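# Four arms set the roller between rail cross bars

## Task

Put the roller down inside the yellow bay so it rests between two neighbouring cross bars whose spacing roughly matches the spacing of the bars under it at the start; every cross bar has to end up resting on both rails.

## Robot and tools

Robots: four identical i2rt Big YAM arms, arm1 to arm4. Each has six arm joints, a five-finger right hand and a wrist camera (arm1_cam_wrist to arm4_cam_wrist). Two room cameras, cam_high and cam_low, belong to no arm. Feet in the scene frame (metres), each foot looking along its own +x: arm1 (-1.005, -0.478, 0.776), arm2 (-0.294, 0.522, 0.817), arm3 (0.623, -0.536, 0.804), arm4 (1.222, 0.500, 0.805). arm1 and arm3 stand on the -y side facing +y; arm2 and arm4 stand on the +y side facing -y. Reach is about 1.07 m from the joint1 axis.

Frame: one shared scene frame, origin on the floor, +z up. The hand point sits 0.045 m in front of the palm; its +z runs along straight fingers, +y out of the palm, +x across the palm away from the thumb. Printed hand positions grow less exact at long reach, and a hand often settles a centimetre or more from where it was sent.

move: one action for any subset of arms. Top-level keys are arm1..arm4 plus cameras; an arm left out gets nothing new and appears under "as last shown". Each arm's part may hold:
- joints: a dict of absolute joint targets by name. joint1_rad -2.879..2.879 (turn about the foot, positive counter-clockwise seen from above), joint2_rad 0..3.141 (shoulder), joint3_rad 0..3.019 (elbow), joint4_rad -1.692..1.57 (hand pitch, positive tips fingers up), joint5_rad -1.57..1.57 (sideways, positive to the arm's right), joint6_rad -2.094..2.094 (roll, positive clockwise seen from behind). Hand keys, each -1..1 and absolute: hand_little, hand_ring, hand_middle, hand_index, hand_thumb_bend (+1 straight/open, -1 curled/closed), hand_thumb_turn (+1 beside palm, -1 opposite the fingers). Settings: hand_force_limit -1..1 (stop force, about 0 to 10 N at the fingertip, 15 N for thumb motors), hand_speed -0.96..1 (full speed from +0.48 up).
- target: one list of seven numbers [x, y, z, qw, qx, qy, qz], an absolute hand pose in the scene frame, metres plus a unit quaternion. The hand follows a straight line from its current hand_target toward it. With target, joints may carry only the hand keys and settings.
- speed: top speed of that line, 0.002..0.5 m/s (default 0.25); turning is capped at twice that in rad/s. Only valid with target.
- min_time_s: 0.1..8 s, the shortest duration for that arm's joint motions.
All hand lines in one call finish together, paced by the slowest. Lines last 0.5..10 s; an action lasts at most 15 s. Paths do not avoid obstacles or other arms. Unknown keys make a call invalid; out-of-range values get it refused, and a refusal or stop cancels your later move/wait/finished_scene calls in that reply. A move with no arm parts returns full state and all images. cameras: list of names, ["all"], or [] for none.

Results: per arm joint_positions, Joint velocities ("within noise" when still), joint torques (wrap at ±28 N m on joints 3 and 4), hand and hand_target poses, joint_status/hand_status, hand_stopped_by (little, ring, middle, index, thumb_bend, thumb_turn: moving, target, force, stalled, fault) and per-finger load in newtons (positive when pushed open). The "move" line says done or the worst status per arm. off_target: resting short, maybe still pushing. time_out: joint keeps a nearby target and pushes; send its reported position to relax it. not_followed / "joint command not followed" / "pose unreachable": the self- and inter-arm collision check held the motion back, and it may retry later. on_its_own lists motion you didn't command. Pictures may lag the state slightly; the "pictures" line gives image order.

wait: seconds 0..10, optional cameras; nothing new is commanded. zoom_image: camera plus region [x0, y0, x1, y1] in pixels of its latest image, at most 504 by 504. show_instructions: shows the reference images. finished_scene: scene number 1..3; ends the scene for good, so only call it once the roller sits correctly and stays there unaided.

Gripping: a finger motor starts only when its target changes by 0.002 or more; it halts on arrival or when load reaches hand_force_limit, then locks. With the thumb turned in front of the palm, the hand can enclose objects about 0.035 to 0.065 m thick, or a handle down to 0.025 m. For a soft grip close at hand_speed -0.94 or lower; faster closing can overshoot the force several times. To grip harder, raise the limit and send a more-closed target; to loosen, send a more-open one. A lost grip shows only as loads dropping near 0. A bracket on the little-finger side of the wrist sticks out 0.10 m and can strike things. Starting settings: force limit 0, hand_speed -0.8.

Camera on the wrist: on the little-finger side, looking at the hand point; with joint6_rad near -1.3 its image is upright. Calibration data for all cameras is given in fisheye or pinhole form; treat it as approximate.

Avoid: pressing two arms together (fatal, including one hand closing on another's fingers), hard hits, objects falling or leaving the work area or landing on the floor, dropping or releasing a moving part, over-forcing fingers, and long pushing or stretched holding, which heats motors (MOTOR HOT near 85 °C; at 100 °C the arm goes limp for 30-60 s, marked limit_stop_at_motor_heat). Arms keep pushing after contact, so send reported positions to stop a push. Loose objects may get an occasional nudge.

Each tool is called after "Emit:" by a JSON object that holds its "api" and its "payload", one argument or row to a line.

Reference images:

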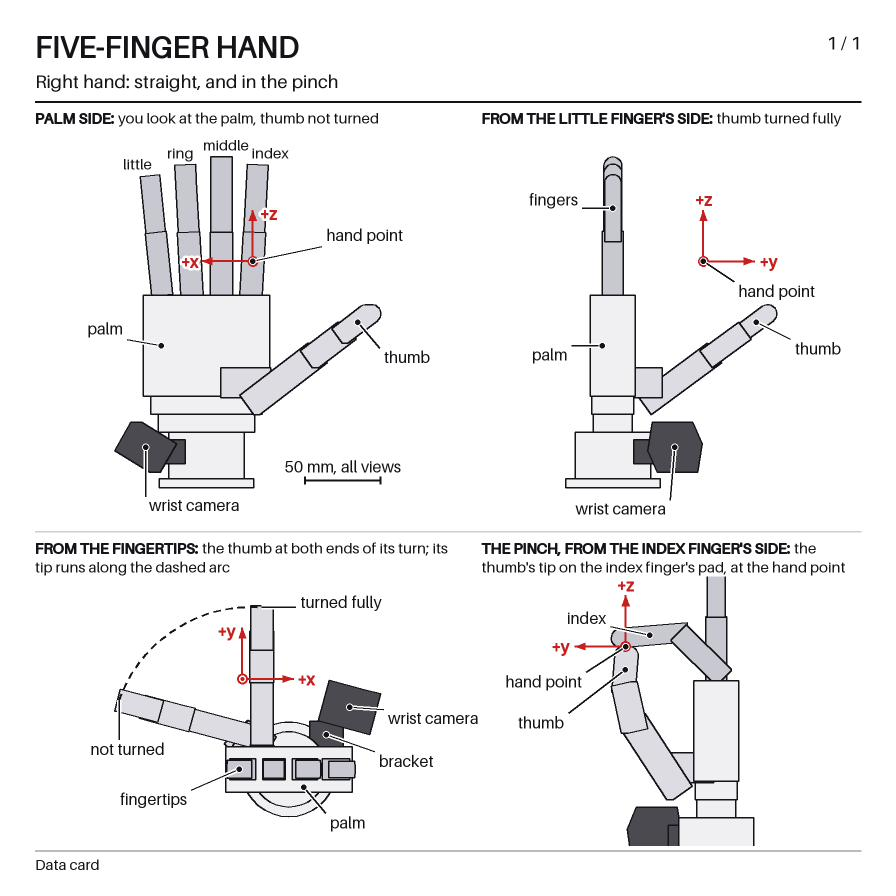

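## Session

Emit:
{"api": "move", "payload": {
  "cameras": ["cam_high","cam_low"],
  "arm3": {"joints":{"joint6_rad":1.4,"joint5_rad":0,"hand_thumb_turn":-1,"hand_speed":-0.5},"min_time_s":3},
  "arm4": {"joints":{"joint6_rad":1.4,"joint5_rad":0,"hand_thumb_turn":-1,"hand_speed":-0.5},"min_time_s":3}
}}

Emit:
{"api": "zoom_image", "payload": {
  "camera": "cam_high",
  "region": [310, 295, 420, 375]
}}

Emit:
{"api": "zoom_image", "payload": {
  "camera": "cam_high",
  "region": [410, 295, 520, 375]
}}

Emit:
{"api": "zoom_image", "payload": {
  "camera": "cam_high",
  "region": [310, 210, 420, 290]
}}

Emit:
{"api": "zoom_image", "payload": {
  "camera": "cam_high",
  "region": [410, 210, 520, 290]
}}

Scene clock: 3.90 s.
Joint torques (N m): arm1=[-0.26 2.32 9.18 1.72 0.24 -0.14] | arm2=[0.15 0.26 9.26 1.57 -0.11 0.19] | arm3=[0.97 2.96 8.69 2.35 0.04 0.24] | arm4=[-0.62 2.49 8.91 1.48 -0.26 0.2]
Heat: arm1: hottest joint3_rad 36 °C; arm2: hottest joint3_rad 41 °C; arm3: hottest joint3_rad 43 °C; arm4: hottest joint3_rad 43 °C.
move: arm3 done; arm4 done
Joint velocities: within noise
arm1.joint_positions: joint1_rad=+0.265 joint2_rad=+0.616 joint3_rad=+1.377 joint4_rad=-1.494 joint5_rad=+0.152 joint6_rad=-1.417 hand_little=+1.000 hand_ring=+1.000 hand_middle=+1.000 hand_index=+1.000 hand_thumb_turn=+1.000 hand_thumb_bend=+1.000 hand_force_limit=+0.000 hand_speed=-0.800
arm1.joint_status: not commanded
arm1.hand_stopped_by: target,target,target,target,target,target
arm1.little_load_n: 0.0
arm1.ring_load_n: 0.0
arm1.middle_load_n: 0.0
arm1.index_load_n: 0.0
arm1.thumb_bend_load_n: 0.0
arm1.thumb_turn_load_n: 0.0
arm1.hand: x=-0.9534 y=-0.2765 z=+1.2435 quat_wxyz=(-0.278, +0.672, +0.614, +0.305) (m; scene frame)
arm1.hand_target: x=-0.9534 y=-0.2775 z=+1.2517 quat_wxyz=(-0.286, +0.670, +0.611, +0.311) (m; scene frame)
arm1.hand_status: not commanded
arm2.joint_positions: joint1_rad=-0.195 joint2_rad=+0.580 joint3_rad=+1.335 joint4_rad=-1.290 joint5_rad=+0.002 joint6_rad=-0.964 hand_little=+1.000 hand_ring=+1.000 hand_middle=+1.000 hand_index=+1.000 hand_thumb_turn=+1.000 hand_thumb_bend=+1.000 hand_force_limit=+0.000 hand_speed=-0.800
arm2.joint_status: not commanded
arm2.hand_stopped_by: target,target,target,target,target,target
arm2.little_load_n: 0.0
arm2.ring_load_n: 0.0
arm2.middle_load_n: 0.0
arm2.index_load_n: 0.0
arm2.thumb_bend_load_n: 0.0
arm2.thumb_turn_load_n: 0.0
arm2.hand: x=-0.4018 y=+0.3263 z=+1.2856 quat_wxyz=(+0.303, +0.261, -0.828, +0.392) (m; scene frame)
arm2.hand_target: x=-0.4016 y=+0.3271 z=+1.2956 quat_wxyz=(+0.309, +0.259, -0.823, +0.400) (m; scene frame)
arm2.hand_status: not commanded
arm3.joint_positions: joint1_rad=-0.405 joint2_rad=+0.593 joint3_rad=+1.422 joint4_rad=-1.199 joint5_rad=-0.003 joint6_rad=+1.388 hand_little=+1.000 hand_ring=+1.000 hand_middle=+1.000 hand_index=+1.000 hand_thumb_turn=-1.000 hand_thumb_bend=+1.000 hand_force_limit=+0.000 hand_speed=-0.500
arm3.joint_status: all done
arm3.hand_stopped_by: target,target,target,target,target,target
arm3.little_load_n: 0.0
arm3.ring_load_n: 0.0
arm3.middle_load_n: 0.0
arm3.index_load_n: 0.0
arm3.thumb_bend_load_n: 0.0
arm3.thumb_turn_load_n: -0.5
arm3.hand: x=+0.6309 y=-0.2699 z=+1.4064 quat_wxyz=(-0.472, +0.563, -0.603, -0.312) (m; scene frame)
arm3.hand_target: x=+0.6309 y=-0.2737 z=+1.4213 quat_wxyz=(-0.481, +0.553, -0.600, -0.321) (m; scene frame)
arm3.hand_status: not commanded
arm4.joint_positions: joint1_rad=-0.432 joint2_rad=+0.622 joint3_rad=+1.318 joint4_rad=-1.404 joint5_rad=+0.002 joint6_rad=+1.391 hand_little=+1.000 hand_ring=+1.000 hand_middle=+1.000 hand_index=+1.000 hand_thumb_turn=-1.000 hand_thumb_bend=+1.000 hand_force_limit=+0.000 hand_speed=-0.500
arm4.joint_status: all done
arm4.hand_stopped_by: target,target,target,target,target,target
arm4.little_load_n: 0.0
arm4.ring_load_n: 0.0
arm4.middle_load_n: 0.0
arm4.index_load_n: 0.0
arm4.thumb_bend_load_n: -0.5
arm4.thumb_turn_load_n: 0.0
arm4.hand: x=+1.1836 y=+0.2293 z=+1.2948 quat_wxyz=(-0.207, -0.700, -0.581, +0.359) (m; scene frame)
arm4.hand_target: x=+1.1840 y=+0.2302 z=+1.3059 quat_wxyz=(-0.214, -0.699, -0.575, +0.367) (m; scene frame)
arm4.hand_status: not commanded
pictures: cam_high, cam_low

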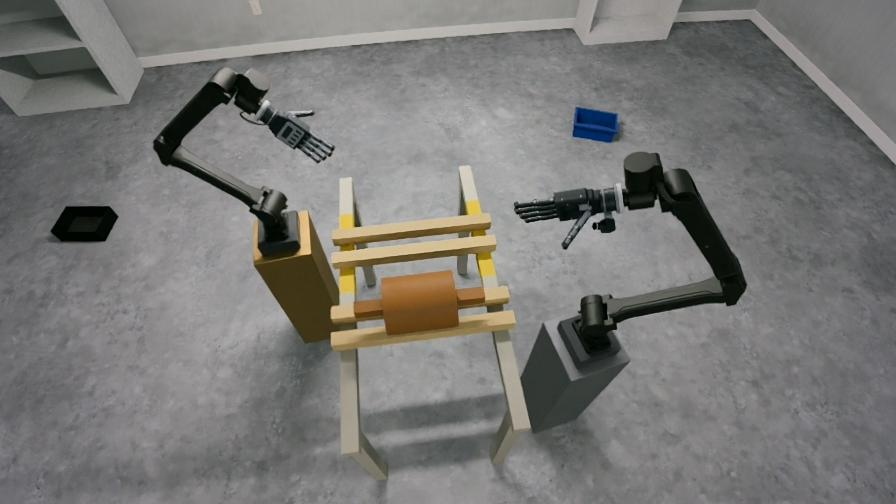

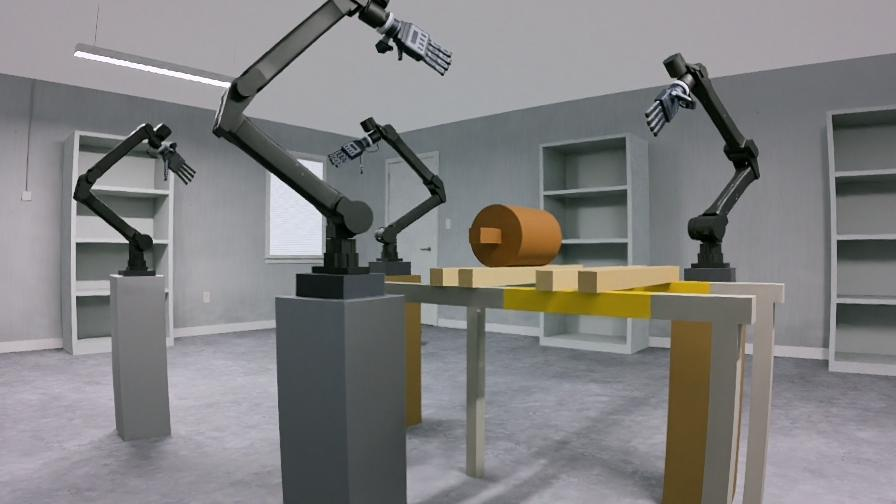

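Scaled by 4.582 from the camera's 896x504 image, which has a finer 1280x720 frame.

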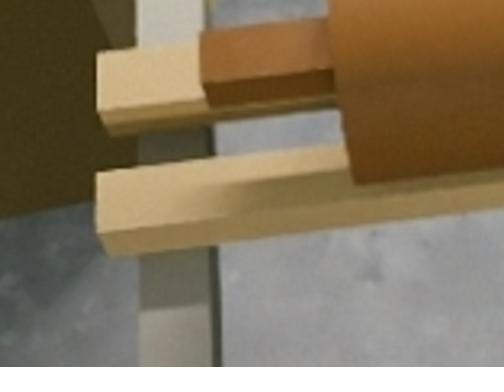

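Scaled by 4.582 from the camera's 896x504 image, which has a finer 1280x720 frame.

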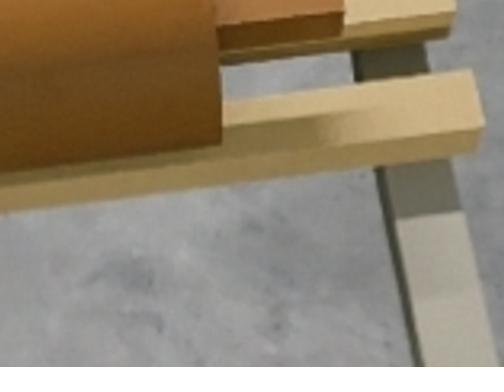

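Scaled by 4.582 from the camera's 896x504 image, which has a finer 1280x720 frame.

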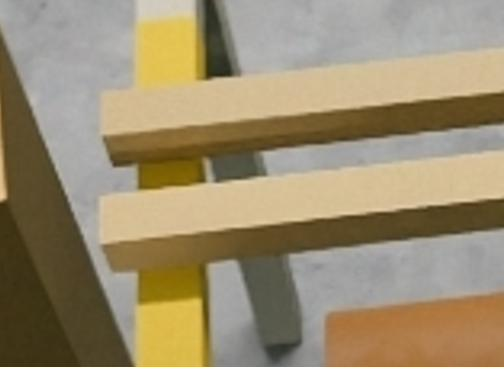

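Scaled by 4.582 from the camera's 896x504 image, which has a finer 1280x720 frame.

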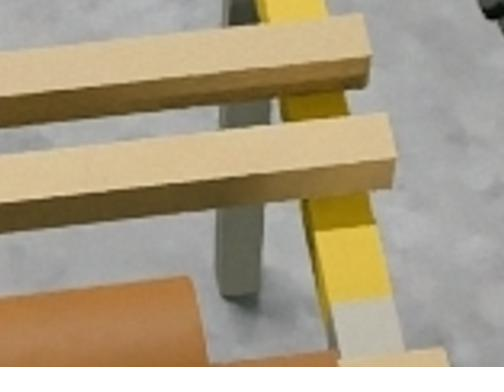

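Emit:
{"api": "zoom_image", "payload": {
  "camera": "cam_high",
  "region": [460, 270, 530, 340]
}}

Emit:
{"api": "zoom_image", "payload": {
  "camera": "cam_high",
  "region": [320, 280, 390, 350]
}}

Emit:
{"api": "zoom_image", "payload": {
  "camera": "cam_low",
  "region": [420, 190, 700, 320]
}}

Scaled by 7.200 from the camera's 896x504 image, which has a finer 1280x720 frame.

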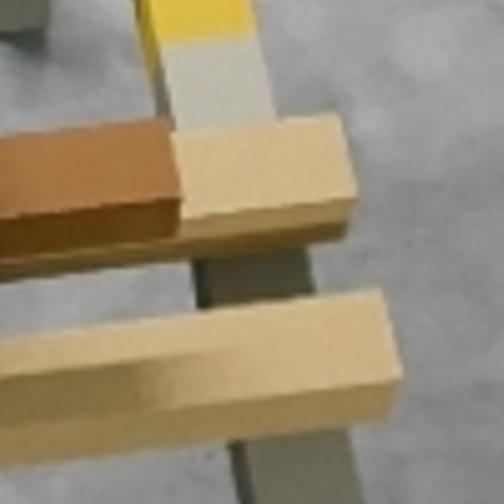

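Scaled by 7.200 from the camera's 896x504 image, which has a finer 1280x720 frame.

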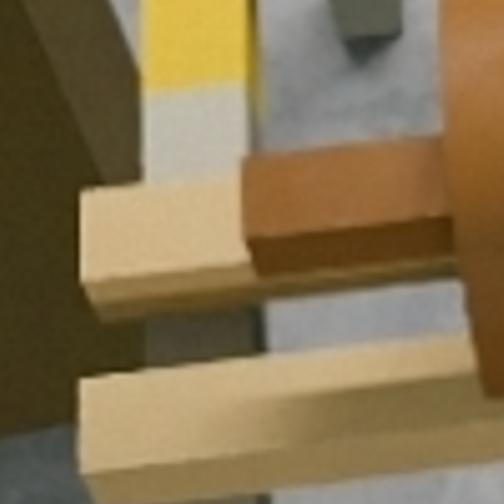

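Scaled by 1.800 from the camera's 896x504 image, which has a finer 1280x720 frame.

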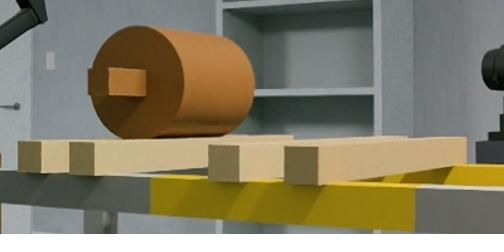

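Emit:
{"api": "zoom_image", "payload": {
  "camera": "cam_low",
  "region": [455, 195, 575, 275]
}}

Emit:
{"api": "move", "payload": {
  "arm3": {"target":[0.73,-0.26,1.18,0,0.698,-0.716,0],"speed":0.3},
  "arm4": {"target":[1.24,-0.044,1.02,0,0.716,0.698,0],"speed":0.3}
}}

Emit:
{"api": "move", "payload": {
  "arm4": {"target":[1.240,-0.05,0.868,0,0.716,0.698,0],"speed":0.12},
  "cameras": ["cam_high","cam_low"]
}}

Scaled by 4.200 from the camera's 896x504 image, which has a finer 1280x720 frame.

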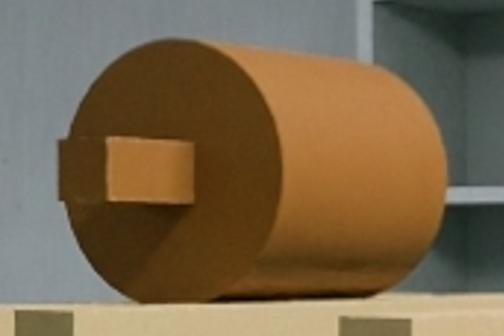

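Scene clock: 122.50 s.
Joint torques (N m): arm1=[-0.26 2.37 9.17 1.74 0.23 -0.15] | arm2=[0.26 0.38 9.28 1.59 -0.11 0.19] | arm3=[0.44 -4.31 7.43 0.54 -0.02 -0.02] | arm4=[0.85 -11.05 11.26 -0.47 -0.27 -0.02]
Heat: arm1: hottest joint3_rad 42 °C; arm2: hottest joint3_rad 46 °C; arm3: hottest joint3_rad 52 °C; arm4: hottest joint3_rad 52 °C.
move: arm3 off_target; arm4 off_target
Joint velocities: within noise
arm1, arm2: as last shown
arm3.joint_positions: joint1_rad=-0.758 joint2_rad=+0.993 joint3_rad=+1.399 joint4_rad=-1.695 joint5_rad=-0.038 joint6_rad=+1.002 hand_little=+1.000 hand_ring=+1.000 hand_middle=+1.000 hand_index=+1.000 hand_thumb_turn=-1.000 hand_thumb_bend=+1.000 hand_force_limit=+0.000 hand_speed=-0.500
arm3.joint_status: not commanded
arm3.hand_stopped_by: target,target,target,target,target,target
arm3.little_load_n: 0.0
arm3.ring_load_n: 0.0
arm3.middle_load_n: 0.0
arm3.index_load_n: 0.0
arm3.thumb_bend_load_n: 0.0
arm3.thumb_turn_load_n: 0.0
arm3.hand: x=+0.7297 y=-0.2559 z=+1.1829 quat_wxyz=(-0.131, +0.691, -0.709, -0.053) (m; scene frame)
arm3.hand_target: x=+0.7301 y=-0.2596 z=+1.1792 quat_wxyz=(-0.123, +0.694, -0.708, -0.049) (m; scene frame)
arm3.hand_status: off_target (0.005 m and 16.2 deg from the pose sent, 0.247 m and 68.9 deg at the start; a joint's target at an end of its range on 55 of 90 steps)
arm4.joint_positions: joint1_rad=-0.158 joint2_rad=+1.667 joint3_rad=+1.593 joint4_rad=-1.518 joint5_rad=+0.012 joint6_rad=+1.528 hand_little=+1.000 hand_ring=+1.000 hand_middle=+1.000 hand_index=+1.000 hand_thumb_turn=-1.000 hand_thumb_bend=+1.000 hand_force_limit=+0.000 hand_speed=-0.500
arm4.joint_status: not commanded
arm4.hand_stopped_by: target,target,target,target,target,target
arm4.little_load_n: 0.0
arm4.ring_load_n: 0.0
arm4.middle_load_n: 0.0
arm4.index_load_n: 0.0
arm4.thumb_bend_load_n: 0.0
arm4.thumb_turn_load_n: 0.0
arm4.hand: x=+1.2322 y=-0.0328 z=+1.0065 quat_wxyz=(+0.009, -0.723, -0.691, -0.009) (m; scene frame)
arm4.hand_target: x=+1.2401 y=-0.0433 z=+1.0200 quat_wxyz=(+0.000, -0.716, -0.698, +0.000) (m; scene frame)
arm4.hand_status: off_target (0.019 m and 1.8 deg from the pose sent, 0.392 m and 49.8 deg at the start)
pictures: none

Scene clock: 124.50 s.
Joint torques (N m): arm1=[-0.32 2.37 9.2 1.73 0.23 -0.14] | arm2=[0.21 0.32 9.26 1.55 -0.11 0.19] | arm3=[0.5 -4.25 7.43 0.54 -0.01 -0.02] | arm4=[0.67 -11.22 6.99 0.55 -0.25 -0.05]
Heat: arm1: hottest joint3_rad 42 °C; arm2: hottest joint3_rad 46 °C; arm3: hottest joint3_rad 52 °C; arm4: hottest joint3_rad 52 °C.
move: arm4 off_target
Joint velocities: within noise
arm1, arm2, arm3: as last shown
arm4.joint_positions: joint1_rad=-0.158 joint2_rad=+1.768 joint3_rad=+1.372 joint4_rad=-1.166 joint5_rad=+0.012 joint6_rad=+1.528 hand_little=+1.000 hand_ring=+1.000 hand_middle=+1.000 hand_index=+1.000 hand_thumb_turn=-1.000 hand_thumb_bend=+1.000 hand_force_limit=+0.000 hand_speed=-0.500
arm4.joint_status: not commanded
arm4.hand_stopped_by: target,target,target,target,target,target
arm4.little_load_n: 0.0
arm4.ring_load_n: 0.0
arm4.middle_load_n: 0.0
arm4.index_load_n: 0.0
arm4.thumb_bend_load_n: 0.0
arm4.thumb_turn_load_n: 0.0
arm4.hand: x=+1.2321 y=-0.0491 z=+0.8759 quat_wxyz=(-0.001, -0.723, -0.691, +0.003) (m; scene frame)
arm4.hand_target: x=+1.2400 y=-0.0499 z=+0.8681 quat_wxyz=(+0.000, -0.716, -0.698, +0.000) (m; scene frame)
arm4.hand_status: off_target (0.011 m and 1.2 deg from the pose sent, 0.140 m and 1.8 deg at the start)
pictures: cam_high, cam_low

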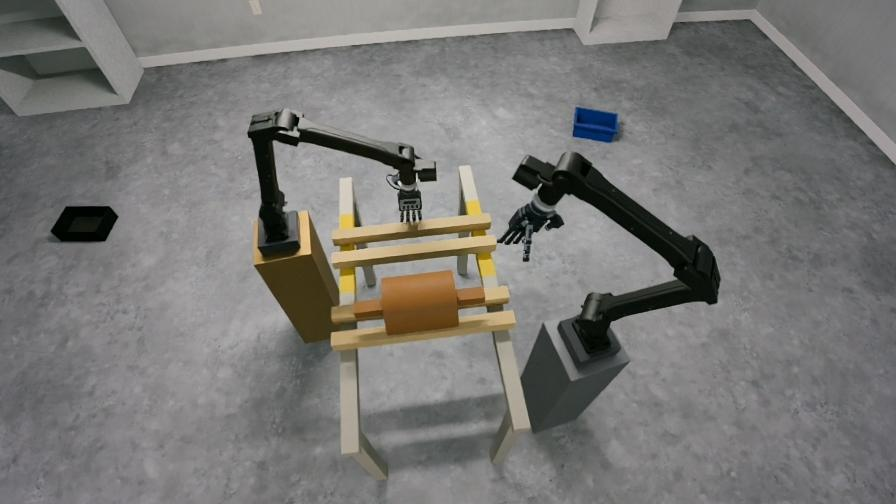

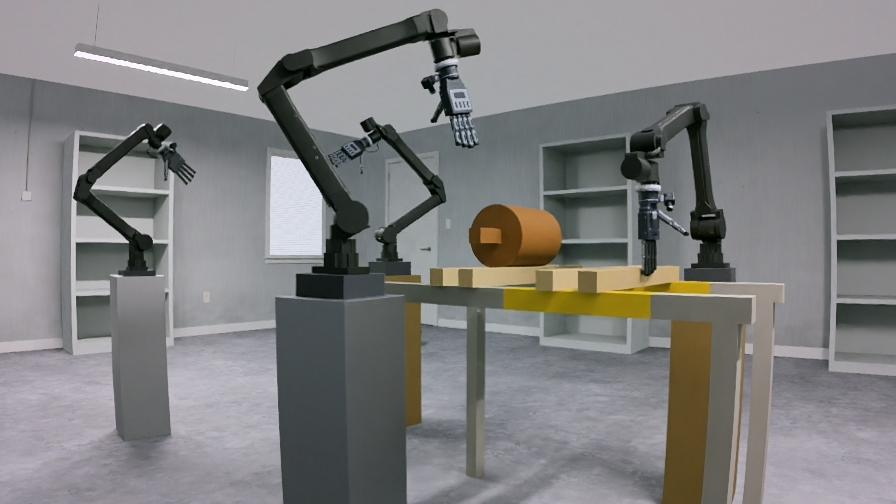

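Emit:
{"api": "move", "payload": {
  "arm4": {"target":[1.210,-0.05,0.860,0,0.716,0.698,0],"speed":0.05}
}}

Emit:
{"api": "move", "payload": {
  "arm4": {"target":[1.198,-0.05,0.860,0,0.716,0.698,0],"speed":0.03},
  "cameras": ["cam_high","cam_low"]
}}

Emit:
{"api": "zoom_image", "payload": {
  "camera": "cam_high",
  "region": [310, 210, 420, 290]
}}

Emit:
{"api": "zoom_image", "payload": {
  "camera": "cam_high",
  "region": [410, 210, 520, 290]
}}

Scene clock: 135.73 s.
Joint torques (N m): arm1=[-0.26 2.32 9.16 1.74 0.24 -0.15] | arm2=[0.26 0.38 9.28 1.57 -0.11 0.19] | arm3=[0.56 -4.31 7.43 0.51 0 -0.02] | arm4=[-2.55 -10.75 6.91 0.58 0.22 -0.11]
Heat: arm1: hottest joint3_rad 42 °C; arm2: hottest joint3_rad 47 °C; arm3: hottest joint3_rad 51 °C; arm4: hottest joint3_rad 51 °C.
move: arm4 off_target
Joint velocities: within noise
arm1, arm2, arm3: as last shown
arm2.index_load_n: 0.5
arm4.joint_positions: joint1_rad=-0.174 joint2_rad=+1.775 joint3_rad=+1.372 joint4_rad=-1.152 joint5_rad=+0.001 joint6_rad=+1.479 hand_little=+1.000 hand_ring=+1.000 hand_middle=+1.000 hand_index=+1.000 hand_thumb_turn=-1.000 hand_thumb_bend=+1.000 hand_force_limit=+0.000 hand_speed=-0.500
arm4.joint_status: not commanded
arm4.hand_stopped_by: target,target,target,target,target,target
arm4.little_load_n: -0.5
arm4.ring_load_n: -2.0
arm4.middle_load_n: 0.0
arm4.index_load_n: 0.0
arm4.thumb_bend_load_n: -0.5
arm4.thumb_turn_load_n: 0.0
arm4.hand: x=+1.2268 y=-0.0497 z=+0.8731 quat_wxyz=(-0.007, -0.711, -0.703, +0.002) (m; scene frame)
arm4.hand_target: x=+1.2102 y=-0.0494 z=+0.8602 quat_wxyz=(+0.000, -0.716, -0.698, +0.000) (m; scene frame)
arm4.hand_status: off_target (0.021 m and 1.2 deg from the pose sent, 0.027 m and 1.2 deg at the start)
pictures: none

Scene clock: 136.77 s.
Joint torques (N m): arm1=[-0.21 2.26 9.17 1.73 0.24 -0.14] | arm2=[0.21 0.32 9.26 1.55 -0.11 0.19] | arm3=[0.5 -4.25 7.43 0.5 -0.01 -0.03] | arm4=[-2.43 -10.81 7.38 0.53 0.28 -0.11]
Heat: arm1: hottest joint3_rad 42 °C; arm2: hottest joint3_rad 47 °C; arm3: hottest joint3_rad 51 °C; arm4: hottest joint3_rad 51 °C.
move: arm4 off_target
Joint velocities: within noise
arm1, arm2, arm3: as last shown
arm2.index_load_n: 0.0
arm4.joint_positions: joint1_rad=-0.199 joint2_rad=+1.779 joint3_rad=+1.372 joint4_rad=-1.152 joint5_rad=-0.001 joint6_rad=+1.455 hand_little=+1.000 hand_ring=+1.000 hand_middle=+1.000 hand_index=+1.000 hand_thumb_turn=-1.000 hand_thumb_bend=+1.000 hand_force_limit=+0.000 hand_speed=-0.500
arm4.joint_status: not commanded
arm4.hand_stopped_by: target,target,target,target,target,target
arm4.little_load_n: 0.0
arm4.ring_load_n: -2.0
arm4.middle_load_n: 0.0
arm4.index_load_n: 0.0
arm4.thumb_bend_load_n: 0.0
arm4.thumb_turn_load_n: 0.0
arm4.hand: x=+1.2145 y=-0.0480 z=+0.8711 quat_wxyz=(-0.007, -0.711, -0.703, +0.000) (m; scene frame)
arm4.hand_target: x=+1.1983 y=-0.0495 z=+0.8603 quat_wxyz=(+0.000, -0.716, -0.698, +0.000) (m; scene frame)
arm4.hand_status: off_target (0.020 m and 1.1 deg from the pose sent, 0.032 m and 1.2 deg at the start)
pictures: cam_high, cam_low

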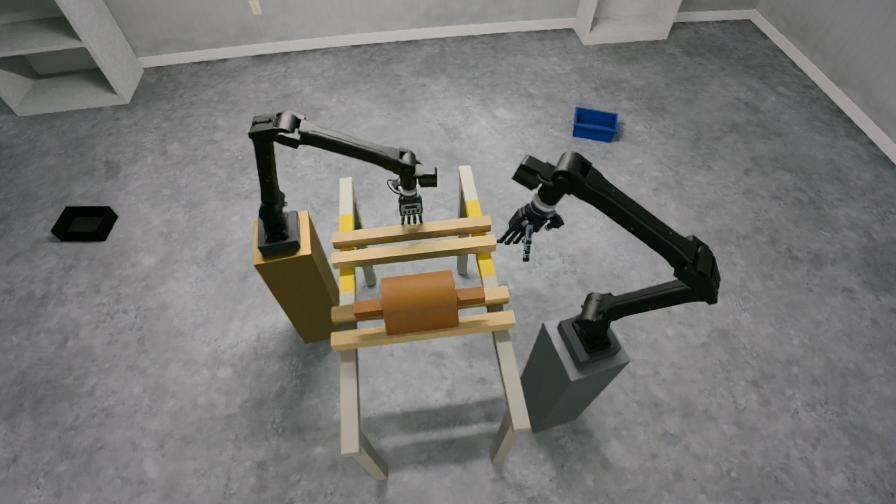

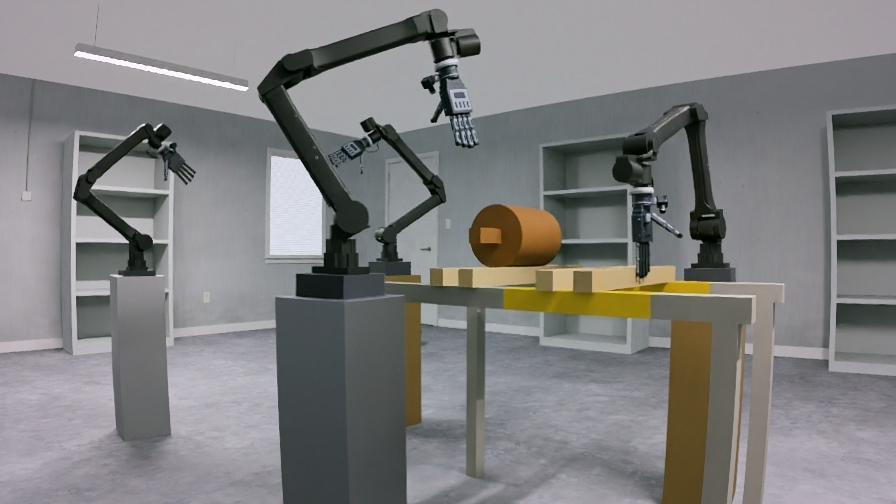

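Scaled by 4.582 from the camera's 896x504 image, which has a finer 1280x720 frame.

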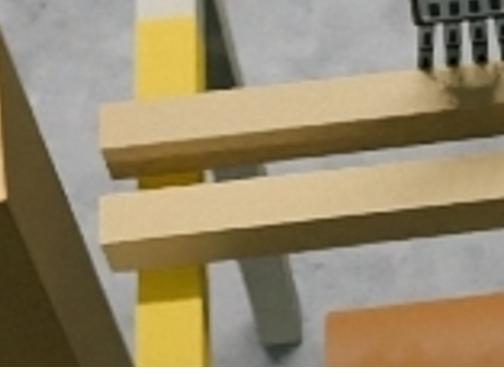

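Scaled by 4.582 from the camera's 896x504 image, which has a finer 1280x720 frame.

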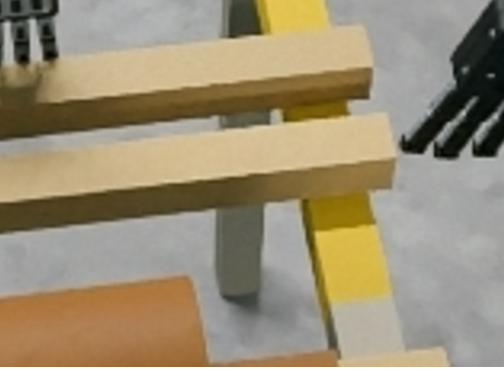

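Emit:
{"api": "move", "payload": {
  "arm4": {"target":[1.235,-0.05,0.866,0,0.716,0.698,0],"speed":0.15},
  "arm3": {"target":[0.735,-0.22,1.08,0,0.698,-0.716,0],"speed":0.2}
}}

Emit:
{"api": "move", "payload": {
  "arm4": {"target":[1.235,-0.03,1.02,0,0.716,0.698,0],"speed":0.25},
  "arm3": {"target":[0.737,-0.155,1.0,0,0.698,-0.716,0],"speed":0.15}
}}

Emit:
{"api": "move", "payload": {
  "arm4": {"target":[0.98,0.20,1.12,0,0.716,0.698,0],"speed":0.35}
}}

Emit:
{"api": "move", "payload": {
  "arm4": {"target":[0.785,0.155,1.0,0,0.716,0.698,0],"speed":0.25},
  "cameras": ["all"]
}}

Scene clock: 180.93 s.
Joint torques (N m): arm1=[-0.32 2.32 9.18 1.76 0.24 -0.15] | arm2=[0.15 0.32 9.28 1.58 -0.11 0.19] | arm3=[1.49 -8.47 7.69 0.81 0.04 0.2] | arm4=[0.67 -11.99 6.89 0.14 -0.12 0.16]
Heat: arm1: hottest joint3_rad 42 °C; arm2: hottest joint3_rad 47 °C; arm3: hottest joint3_rad 49 °C; arm4: hottest joint3_rad 50 °C.
move: arm3 done; arm4 done
Joint velocities: within noise
arm1, arm2: as last shown
arm3.joint_positions: joint1_rad=-0.692 joint2_rad=+1.206 joint3_rad=+1.304 joint4_rad=-1.675 joint5_rad=+0.012 joint6_rad=+1.061 hand_little=+1.000 hand_ring=+1.000 hand_middle=+1.000 hand_index=+1.000 hand_thumb_turn=-1.000 hand_thumb_bend=+1.000 hand_force_limit=+0.000 hand_speed=-0.500
arm3.joint_status: not commanded
arm3.hand_stopped_by: target,target,target,target,target,target
arm3.little_load_n: 0.0
arm3.ring_load_n: 0.0
arm3.middle_load_n: 0.0
arm3.index_load_n: 0.0
arm3.thumb_bend_load_n: 0.0
arm3.thumb_turn_load_n: 0.0
arm3.hand: x=+0.7357 y=-0.2230 z=+1.0812 quat_wxyz=(+0.005, +0.700, -0.714, +0.000) (m; scene frame)
arm3.hand_target: x=+0.7350 y=-0.2201 z=+1.0800 quat_wxyz=(+0.000, +0.698, -0.716, +0.000) (m; scene frame)
arm3.hand_status: done (0.003 m and 0.6 deg from the pose sent, 0.109 m and 16.2 deg at the start)
arm4.joint_positions: joint1_rad=-0.168 joint2_rad=+1.779 joint3_rad=+1.372 joint4_rad=-1.152 joint5_rad=+0.009 joint6_rad=+1.503 hand_little=+1.000 hand_ring=+1.000 hand_middle=+1.000 hand_index=+1.000 hand_thumb_turn=-1.000 hand_thumb_bend=+1.000 hand_force_limit=+0.000 hand_speed=-0.500
arm4.joint_status: not commanded
arm4.hand_stopped_by: target,target,target,target,target,target
arm4.little_load_n: 0.0
arm4.ring_load_n: -0.5
arm4.middle_load_n: 0.0
arm4.index_load_n: 0.0
arm4.thumb_bend_load_n: 0.0
arm4.thumb_turn_load_n: 0.0
arm4.hand: x=+1.2281 y=-0.0507 z=+0.8707 quat_wxyz=(-0.003, -0.717, -0.697, +0.003) (m; scene frame)
arm4.hand_target: x=+1.2350 y=-0.0500 z=+0.8662 quat_wxyz=(+0.000, -0.716, -0.698, +0.000) (m; scene frame)
arm4.hand_status: done (0.008 m and 0.5 deg from the pose sent, 0.021 m and 1.1 deg at the start)
pictures: none

Scene clock: 182.47 s.
Joint torques (N m): arm1=[-0.26 2.32 9.18 1.74 0.24 -0.14] | arm2=[0.21 0.38 9.28 1.55 -0.11 0.19] | arm3=[1.49 -10.58 7.57 0.83 0.02 0.2] | arm4=[0.62 -10.58 11.25 -0.34 -0.15 0.1]
Heat: arm1: hottest joint3_rad 42 °C; arm2: hottest joint3_rad 47 °C; arm3: hottest joint3_rad 49 °C; arm4: hottest joint3_rad 50 °C.
move: arm3 done; arm4 off_target
Joint velocities: within noise
arm1, arm2: as last shown
arm1.ring_load_n: -0.5
arm3.joint_positions: joint1_rad=-0.615 joint2_rad=+1.360 joint3_rad=+1.236 joint4_rad=-1.448 joint5_rad=+0.012 joint6_rad=+1.137 hand_little=+1.000 hand_ring=+1.000 hand_middle=+1.000 hand_index=+1.000 hand_thumb_turn=-1.000 hand_thumb_bend=+1.000 hand_force_limit=+0.000 hand_speed=-0.500
arm3.joint_status: not commanded
arm3.hand_stopped_by: target,target,target,target,target,target
arm3.little_load_n: 0.0
arm3.ring_load_n: 0.0
arm3.middle_load_n: 0.0
arm3.index_load_n: 0.0
arm3.thumb_bend_load_n: -0.5
arm3.thumb_turn_load_n: 0.0
arm3.hand: x=+0.7382 y=-0.1578 z=+1.0032 quat_wxyz=(+0.002, +0.700, -0.714, +0.000) (m; scene frame)
arm3.hand_target: x=+0.7370 y=-0.1549 z=+1.0001 quat_wxyz=(+0.000, +0.698, -0.716, +0.000) (m; scene frame)
arm3.hand_status: done (0.004 m and 0.4 deg from the pose sent, 0.106 m and 0.6 deg at the start)
arm4.joint_positions: joint1_rad=-0.168 joint2_rad=+1.631 joint3_rad=+1.547 joint4_rad=-1.509 joint5_rad=+0.009 joint6_rad=+1.503 hand_little=+1.000 hand_ring=+1.000 hand_middle=+1.000 hand_index=+1.000 hand_thumb_turn=-1.000 hand_thumb_bend=+1.000 hand_force_limit=+0.000 hand_speed=-0.500
arm4.joint_status: not commanded
arm4.hand_stopped_by: target,target,target,target,target,target
arm4.little_load_n: 0.0
arm4.ring_load_n: 0.0
arm4.middle_load_n: 0.0
arm4.index_load_n: 0.0
arm4.thumb_bend_load_n: 0.0
arm4.thumb_turn_load_n: 0.0
arm4.hand: x=+1.2298 y=-0.0180 z=+1.0064 quat_wxyz=(+0.008, -0.717, -0.697, -0.010) (m; scene frame)
arm4.hand_target: x=+1.2352 y=-0.0294 z=+1.0199 quat_wxyz=(+0.000, -0.716, -0.698, +0.000) (m; scene frame)
arm4.hand_status: off_target (0.019 m and 1.5 deg from the pose sent, 0.151 m and 0.5 deg at the start)
pictures: none

Scene clock: 184.63 s.
Joint torques (N m): arm1=[-0.26 2.26 9.16 1.74 0.24 -0.14] | arm2=[0.21 0.38 9.29 1.55 -0.11 0.19] | arm3=[1.49 -10.7 7.54 0.83 0.02 0.2] | arm4=[-1.49 -7.94 11.36 -0.28 -0.26 -0.1]
Heat: arm1: hottest joint3_rad 42 °C; arm2: hottest joint3_rad 47 °C; arm3: hottest joint3_rad 49 °C; arm4: hottest joint3_rad 51 °C.
move: arm4 off_target
Joint velocities: within noise
arm1, arm2, arm3: as last shown
arm1.little_load_n: 0.5
arm1.ring_load_n: 0.0
arm1.index_load_n: 0.5
arm3.thumb_bend_load_n: 0.0
arm3.hand_target: x=+0.7370 y=-0.1550 z=+1.0001 quat_wxyz=(+0.000, +0.698, -0.716, +0.000) (m; scene frame)
arm4.joint_positions: joint1_rad=-0.899 joint2_rad=+1.369 joint3_rad=+1.509 joint4_rad=-1.701 joint5_rad=+0.000 joint6_rad=+0.765 hand_little=+1.000 hand_ring=+1.000 hand_middle=+1.000 hand_index=+1.000 hand_thumb_turn=-1.000 hand_thumb_bend=+1.000 hand_force_limit=+0.000 hand_speed=-0.500
arm4.joint_status: not commanded
arm4.hand_stopped_by: target,target,target,target,target,target
arm4.little_load_n: 0.0
arm4.ring_load_n: 0.0
arm4.middle_load_n: -0.5
arm4.index_load_n: 0.0
arm4.thumb_bend_load_n: 0.0
arm4.thumb_turn_load_n: 0.0
arm4.hand: x=+0.9883 y=+0.2012 z=+1.1012 quat_wxyz=(-0.002, -0.715, -0.699, +0.000) (m; scene frame)
arm4.hand_target: x=+0.9806 y=+0.2004 z=+1.1191 quat_wxyz=(-0.002, -0.716, -0.698, +0.019) (m; scene frame)
arm4.hand_status: off_target (0.021 m and 0.3 deg from the pose sent, 0.350 m and 1.5 deg at the start; a joint's target at an end of its range on 36 of 65 steps)
pictures: none

Scene clock: 186.70 s.
Joint torques (N m): arm1=[-0.32 2.26 9.16 1.7 0.23 -0.14] | arm2=[0.15 0.38 9.28 1.57 -0.11 0.19] | arm3=[1.44 -10.58 7.56 0.84 0.02 0.19] | arm4=[-1.44 -13.16 11.3 0.03 -0.12 -0.08]
Heat: arm1: hottest joint3_rad 42 °C; arm2: hottest joint3_rad 47 °C; arm3: hottest joint3_rad 49 °C; arm4: hottest joint3_rad 51 °C.
move: arm4 off_target
Joint velocities: within noise
arm1.joint_positions: joint1_rad=+0.265 joint2_rad=+0.616 joint3_rad=+1.377 joint4_rad=-1.494 joint5_rad=+0.152 joint6_rad=-1.417 hand_little=+1.000 hand_ring=+1.000 hand_middle=+1.000 hand_index=+1.000 hand_thumb_turn=+1.000 hand_thumb_bend=+1.000 hand_force_limit=+0.000 hand_speed=-0.800
arm1.joint_status: not commanded
arm1.hand_stopped_by: target,target,target,target,target,target
arm1.little_load_n: 0.0
arm1.ring_load_n: 0.0
arm1.middle_load_n: 0.0
arm1.index_load_n: 0.0
arm1.thumb_bend_load_n: 0.0
arm1.thumb_turn_load_n: 0.0
arm1.hand: x=-0.9534 y=-0.2765 z=+1.2435 quat_wxyz=(-0.278, +0.672, +0.614, +0.305) (m; scene frame)
arm1.hand_target: x=-0.9534 y=-0.2775 z=+1.2517 quat_wxyz=(-0.286, +0.670, +0.611, +0.311) (m; scene frame)
arm1.hand_status: not commanded
arm2.joint_positions: joint1_rad=-0.195 joint2_rad=+0.580 joint3_rad=+1.335 joint4_rad=-1.290 joint5_rad=+0.002 joint6_rad=-0.964 hand_little=+1.000 hand_ring=+1.000 hand_middle=+1.000 hand_index=+1.000 hand_thumb_turn=+1.000 hand_thumb_bend=+1.000 hand_force_limit=+0.000 hand_speed=-0.800
arm2.joint_status: not commanded
arm2.hand_stopped_by: target,target,target,target,target,target
arm2.little_load_n: 0.0
arm2.ring_load_n: 0.0
arm2.middle_load_n: 0.0
arm2.index_load_n: 0.0
arm2.thumb_bend_load_n: 0.0
arm2.thumb_turn_load_n: 0.0
arm2.hand: x=-0.4018 y=+0.3263 z=+1.2856 quat_wxyz=(+0.303, +0.261, -0.828, +0.392) (m; scene frame)
arm2.hand_target: x=-0.4016 y=+0.3271 z=+1.2956 quat_wxyz=(+0.309, +0.259, -0.823, +0.400) (m; scene frame)
arm2.hand_status: not commanded
arm3: as last shown
arm3.thumb_turn_load_n: -0.5
arm4.joint_positions: joint1_rad=-1.065 joint2_rad=+1.856 joint3_rad=+1.821 joint4_rad=-1.554 joint5_rad=+0.002 joint6_rad=+0.599 hand_little=+1.000 hand_ring=+1.000 hand_middle=+1.000 hand_index=+1.000 hand_thumb_turn=-1.000 hand_thumb_bend=+1.000 hand_force_limit=+0.000 hand_speed=-0.500
arm4.joint_status: not commanded
arm4.hand_stopped_by: target,target,target,target,target,target
arm4.little_load_n: 0.0
arm4.ring_load_n: 0.0
arm4.middle_load_n: 0.0
arm4.index_load_n: 0.0
arm4.thumb_bend_load_n: 0.0
arm4.thumb_turn_load_n: 0.0
arm4.hand: x=+0.8008 y=+0.1572 z=+0.9925 quat_wxyz=(-0.003, -0.715, -0.699, -0.015) (m; scene frame)
arm4.hand_target: x=+0.7856 y=+0.1554 z=+0.9999 quat_wxyz=(+0.000, -0.716, -0.698, +0.000) (m; scene frame)
arm4.hand_status: off_target (0.018 m and 1.7 deg from the pose sent, 0.232 m and 0.3 deg at the start)
pictures: arm1_cam_wrist, arm2_cam_wrist, arm3_cam_wrist, arm4_cam_wrist, cam_high, cam_low
camera_calibration:
arm1_cam_wrist: T_world_to_cam=[[0.980045, 0.0795202, 0.182176, 0.732258], [0.129175, -0.951375, -0.279642, 0.207103], [0.15108, 0.297594, -0.942662, 1.51422], [0, 0, 0, 1]] pos_world=[-0.973167, -0.31182, 1.35191]
arm2_cam_wrist: T_world_to_cam=[[-0.793847, 0.536845, -0.285665, -0.133625], [0.608069, 0.694819, -0.384029, 0.505665], [-0.00767877, -0.478565, -0.878019, 1.39263], [0, 0, 0, 1]] pos_world=[-0.402864, 0.386856, 1.37878]
arm3_cam_wrist: T_world_to_cam=[[-0.967759, -0.249922, 0.0313341, 0.640052], [-0.205759, 0.85617, 0.473959, -0.183482], [-0.14528, 0.452231, -0.879989, 1.16975], [0, 0, 0, 1]] pos_world=[0.751605, -0.211943, 1.09628]
arm4_cam_wrist: T_world_to_cam=[[0.95273, 0.301193, 0.0398412, -0.860676], [0.250994, -0.854179, 0.45539, -0.512927], [0.171192, -0.423864, -0.8894, 0.9274], [0, 0, 0, 1]] pos_world=[0.789971, 0.21419, 1.0927]

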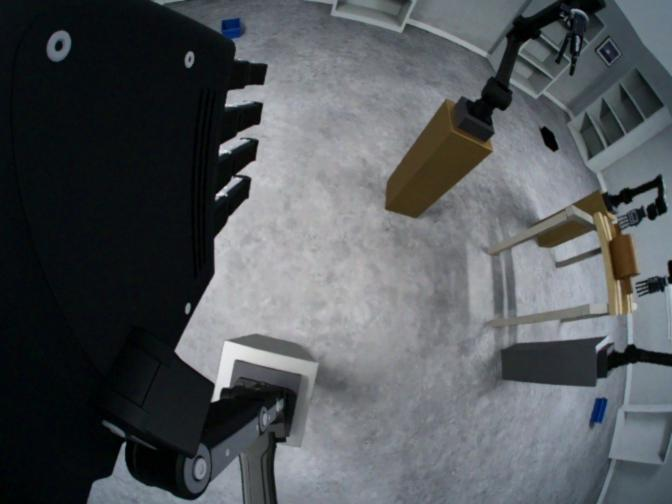

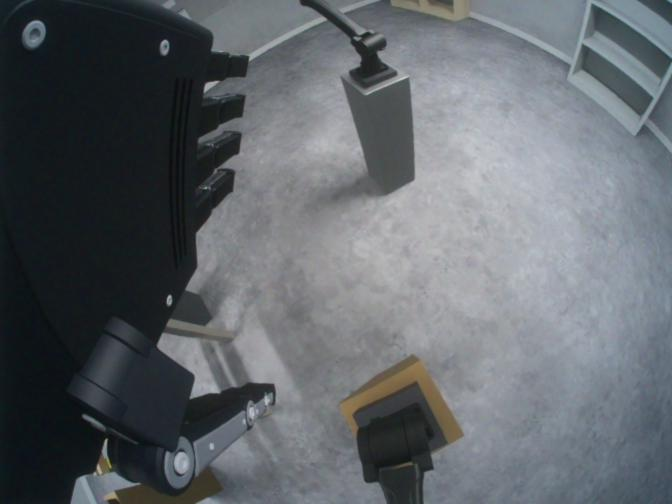

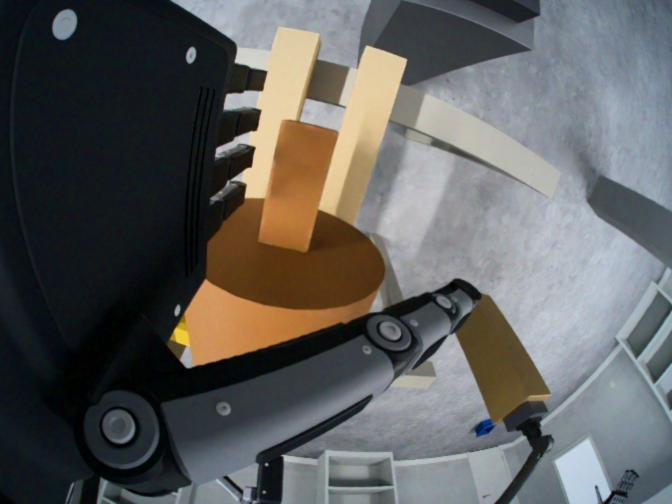

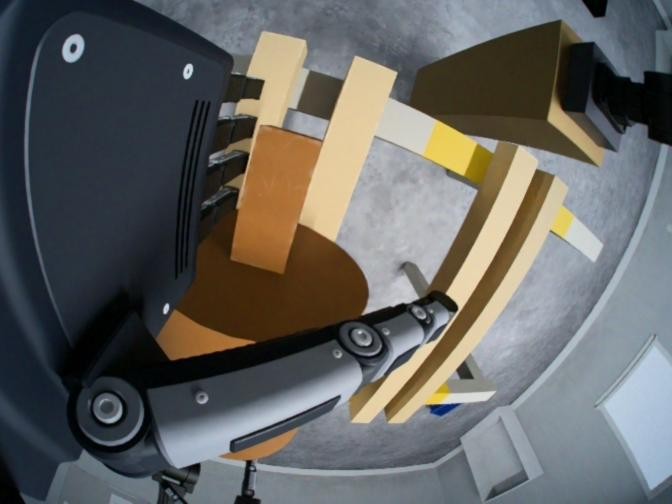

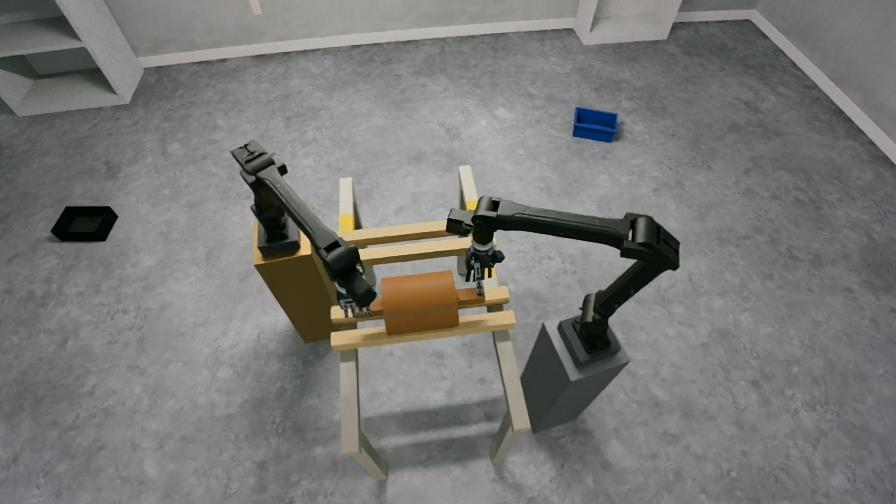

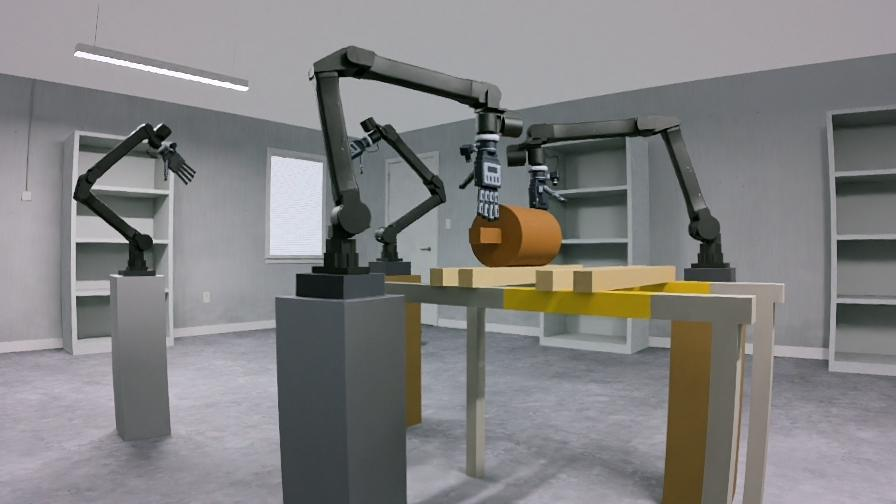

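Emit:
{"api": "move", "payload": {
  "arm3": {"target":[0.748,-0.144,0.95,0,0.698,-0.716,0],"speed":0.1},
  "arm4": {"target":[0.774,0.146,0.95,0,0.716,0.698,0],"speed":0.1}
}}

Emit:
{"api": "move", "payload": {
  "arm3": {"target":[0.748,-0.144,0.892,0,0.698,-0.716,0],"speed":0.07},
  "arm4": {"target":[0.774,0.145,0.894,0,0.716,0.698,0],"speed":0.07},
  "cameras": ["arm3_cam_wrist","arm4_cam_wrist","cam_low"]
}}

Emit:
{"api": "zoom_image", "payload": {
  "camera": "cam_low",
  "region": [440, 150, 600, 290]
}}

Scene clock: 224.63 s.
Joint torques (N m): arm1=[-0.32 2.37 9.18 1.74 0.24 -0.14] | arm2=[0.15 0.38 9.29 1.57 -0.11 0.19] | arm3=[0.5 -11.46 7.27 0.84 0.03 0.06] | arm4=[-1.26 -13.74 7.65 0.49 -0.14 -0.05]
Heat: arm1: hottest joint3_rad 42 °C; arm2: hottest joint3_rad 47 °C; arm3: hottest joint3_rad 49 °C; arm4: hottest joint3_rad 56 °C.
move: arm3 done; arm4 off_target
Joint velocities: within noise
arm1, arm2: as last shown
arm3.joint_positions: joint1_rad=-0.615 joint2_rad=+1.423 joint3_rad=+1.168 joint4_rad=-1.315 joint5_rad=+0.012 joint6_rad=+1.137 hand_little=+1.000 hand_ring=+1.000 hand_middle=+1.000 hand_index=+1.000 hand_thumb_turn=-1.000 hand_thumb_bend=+1.000 hand_force_limit=+0.000 hand_speed=-0.500
arm3.joint_status: not commanded
arm3.hand_stopped_by: target,target,target,target,target,target
arm3.little_load_n: 0.0
arm3.ring_load_n: 0.0
arm3.middle_load_n: 0.0
arm3.index_load_n: 0.0
arm3.thumb_bend_load_n: -0.5
arm3.thumb_turn_load_n: 0.0
arm3.hand: x=+0.7443 y=-0.1437 z=+0.9539 quat_wxyz=(+0.001, +0.700, -0.714, -0.001) (m; scene frame)
arm3.hand_target: x=+0.7479 y=-0.1440 z=+0.9501 quat_wxyz=(+0.000, +0.698, -0.716, +0.000) (m; scene frame)
arm3.hand_status: done (0.005 m and 0.3 deg from the pose sent, 0.056 m and 0.4 deg at the start)
arm4.joint_positions: joint1_rad=-1.065 joint2_rad=+1.907 joint3_rad=+1.814 joint4_rad=-1.459 joint5_rad=+0.002 joint6_rad=+0.599 hand_little=+1.000 hand_ring=+1.000 hand_middle=+1.000 hand_index=+1.000 hand_thumb_turn=-1.000 hand_thumb_bend=+1.000 hand_force_limit=+0.000 hand_speed=-0.500
arm4.joint_status: not commanded
arm4.hand_stopped_by: target,target,target,target,target,target
arm4.little_load_n: 0.0
arm4.ring_load_n: 0.0
arm4.middle_load_n: 0.5
arm4.index_load_n: 0.0
arm4.thumb_bend_load_n: 0.0
arm4.thumb_turn_load_n: 0.0
arm4.hand: x=+0.7796 y=+0.1433 z=+0.9602 quat_wxyz=(+0.000, -0.715, -0.699, +0.004) (m; scene frame)
arm4.hand_target: x=+0.7743 y=+0.1461 z=+0.9500 quat_wxyz=(+0.000, -0.716, -0.698, +0.000) (m; scene frame)
arm4.hand_status: off_target (0.012 m and 0.4 deg from the pose sent, 0.052 m and 1.7 deg at the start)
pictures: none

Scene clock: 226.13 s.
Joint torques (N m): arm1=[-0.32 2.2 9.16 1.74 0.22 -0.14] | arm2=[0.21 0.32 9.28 1.57 -0.11 0.19] | arm3=[0.38 -11.63 6.8 0.85 0.03 0.04] | arm4=[-1.08 -13.63 7.32 0.5 -0.14 -0.04]
Heat: arm1: hottest joint3_rad 42 °C; arm2: hottest joint3_rad 47 °C; arm3: hottest joint3_rad 49 °C; arm4: hottest joint3_rad 55 °C.
move: arm3 done; arm4 off_target
Joint velocities: within noise
arm1, arm2: as last shown
arm3.joint_positions: joint1_rad=-0.616 joint2_rad=+1.473 joint3_rad=+1.064 joint4_rad=-1.157 joint5_rad=+0.012 joint6_rad=+1.137 hand_little=+1.000 hand_ring=+1.000 hand_middle=+1.000 hand_index=+1.000 hand_thumb_turn=-1.000 hand_thumb_bend=+1.000 hand_force_limit=+0.000 hand_speed=-0.500
arm3.joint_status: not commanded
arm3.hand_stopped_by: target,target,target,target,target,target
arm3.little_load_n: 0.0
arm3.ring_load_n: 0.0
arm3.middle_load_n: 0.0
arm3.index_load_n: 0.0
arm3.thumb_bend_load_n: 0.0
arm3.thumb_turn_load_n: -0.5
arm3.hand: x=+0.7447 y=-0.1424 z=+0.8975 quat_wxyz=(-0.001, +0.699, -0.715, -0.001) (m; scene frame)
arm3.hand_target: x=+0.7479 y=-0.1440 z=+0.8922 quat_wxyz=(+0.000, +0.698, -0.716, +0.000) (m; scene frame)
arm3.hand_status: done (0.007 m and 0.3 deg from the pose sent, 0.062 m and 0.3 deg at the start)
arm4.joint_positions: joint1_rad=-1.065 joint2_rad=+1.935 joint3_rad=+1.713 joint4_rad=-1.327 joint5_rad=+0.002 joint6_rad=+0.599 hand_little=+1.000 hand_ring=+1.000 hand_middle=+1.000 hand_index=+1.000 hand_thumb_turn=-1.000 hand_thumb_bend=+1.000 hand_force_limit=+0.000 hand_speed=-0.500
arm4.joint_status: not commanded
arm4.hand_stopped_by: target,target,target,target,target,target
arm4.little_load_n: 0.0
arm4.ring_load_n: 0.0
arm4.middle_load_n: 0.0
arm4.index_load_n: 0.0
arm4.thumb_bend_load_n: 0.0
arm4.thumb_turn_load_n: 0.0
arm4.hand: x=+0.7778 y=+0.1419 z=+0.9059 quat_wxyz=(+0.001, -0.715, -0.699, +0.006) (m; scene frame)
arm4.hand_target: x=+0.7742 y=+0.1451 z=+0.8941 quat_wxyz=(+0.000, -0.716, -0.698, +0.000) (m; scene frame)
arm4.hand_status: off_target (0.013 m and 0.7 deg from the pose sent, 0.066 m and 0.5 deg at the start)
pictures: arm3_cam_wrist, arm4_cam_wrist, cam_low
camera_calibration:
arm3_cam_wrist: T_world_to_cam=[[-0.96824, -0.248506, 0.0274865, 0.657449], [-0.205588, 0.853902, 0.478105, -0.149363], [-0.142283, 0.45727, -0.877872, 1.06729], [0, 0, 0, 1]] pos_world=[0.757718, -0.197117, 0.99028]
arm4_cam_wrist: T_world_to_cam=[[0.953449, 0.301556, 0.000096366, -0.795317], [0.26684, -0.843834, 0.465555, -0.503711], [0.140472, -0.443857, -0.885019, 0.870494], [0, 0, 0, 1]] pos_world=[0.770424, 0.201159, 1.00499]

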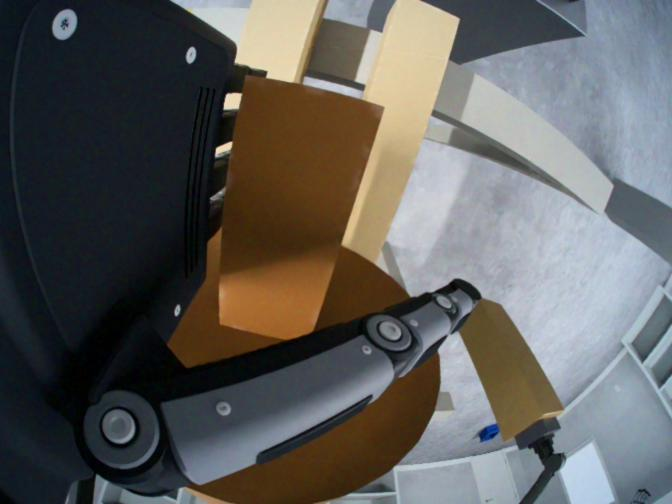

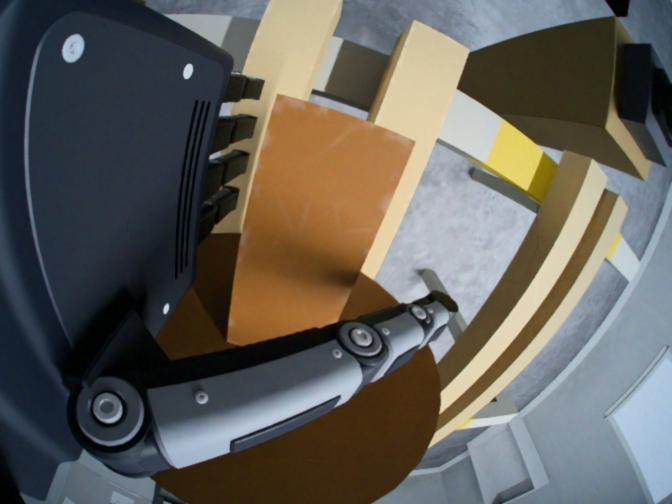

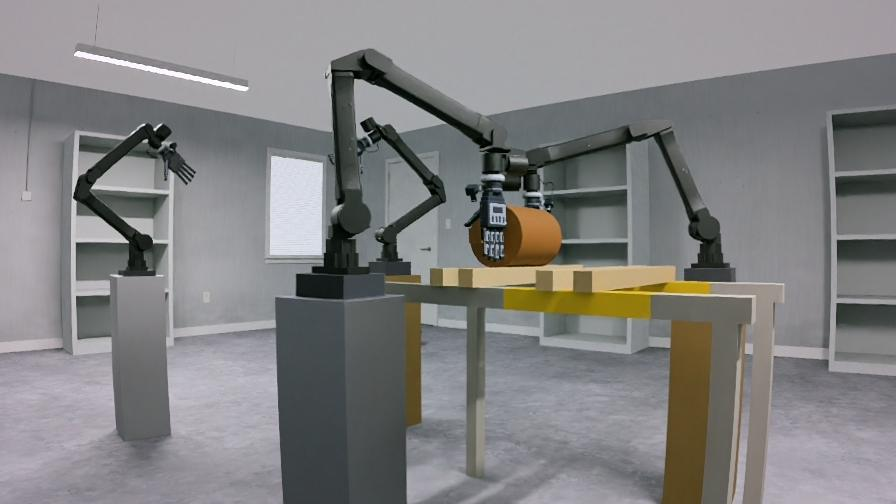

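Scaled by 3.150 from the camera's 896x504 image, which has a finer 1280x720 frame.

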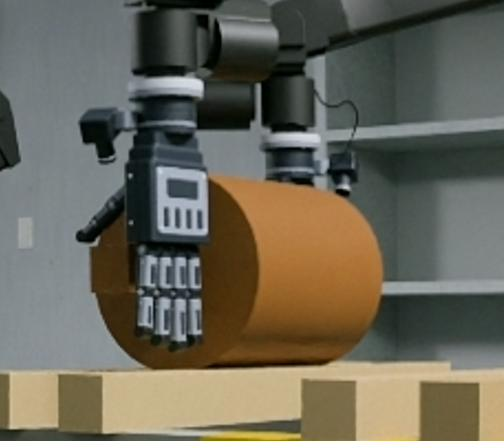

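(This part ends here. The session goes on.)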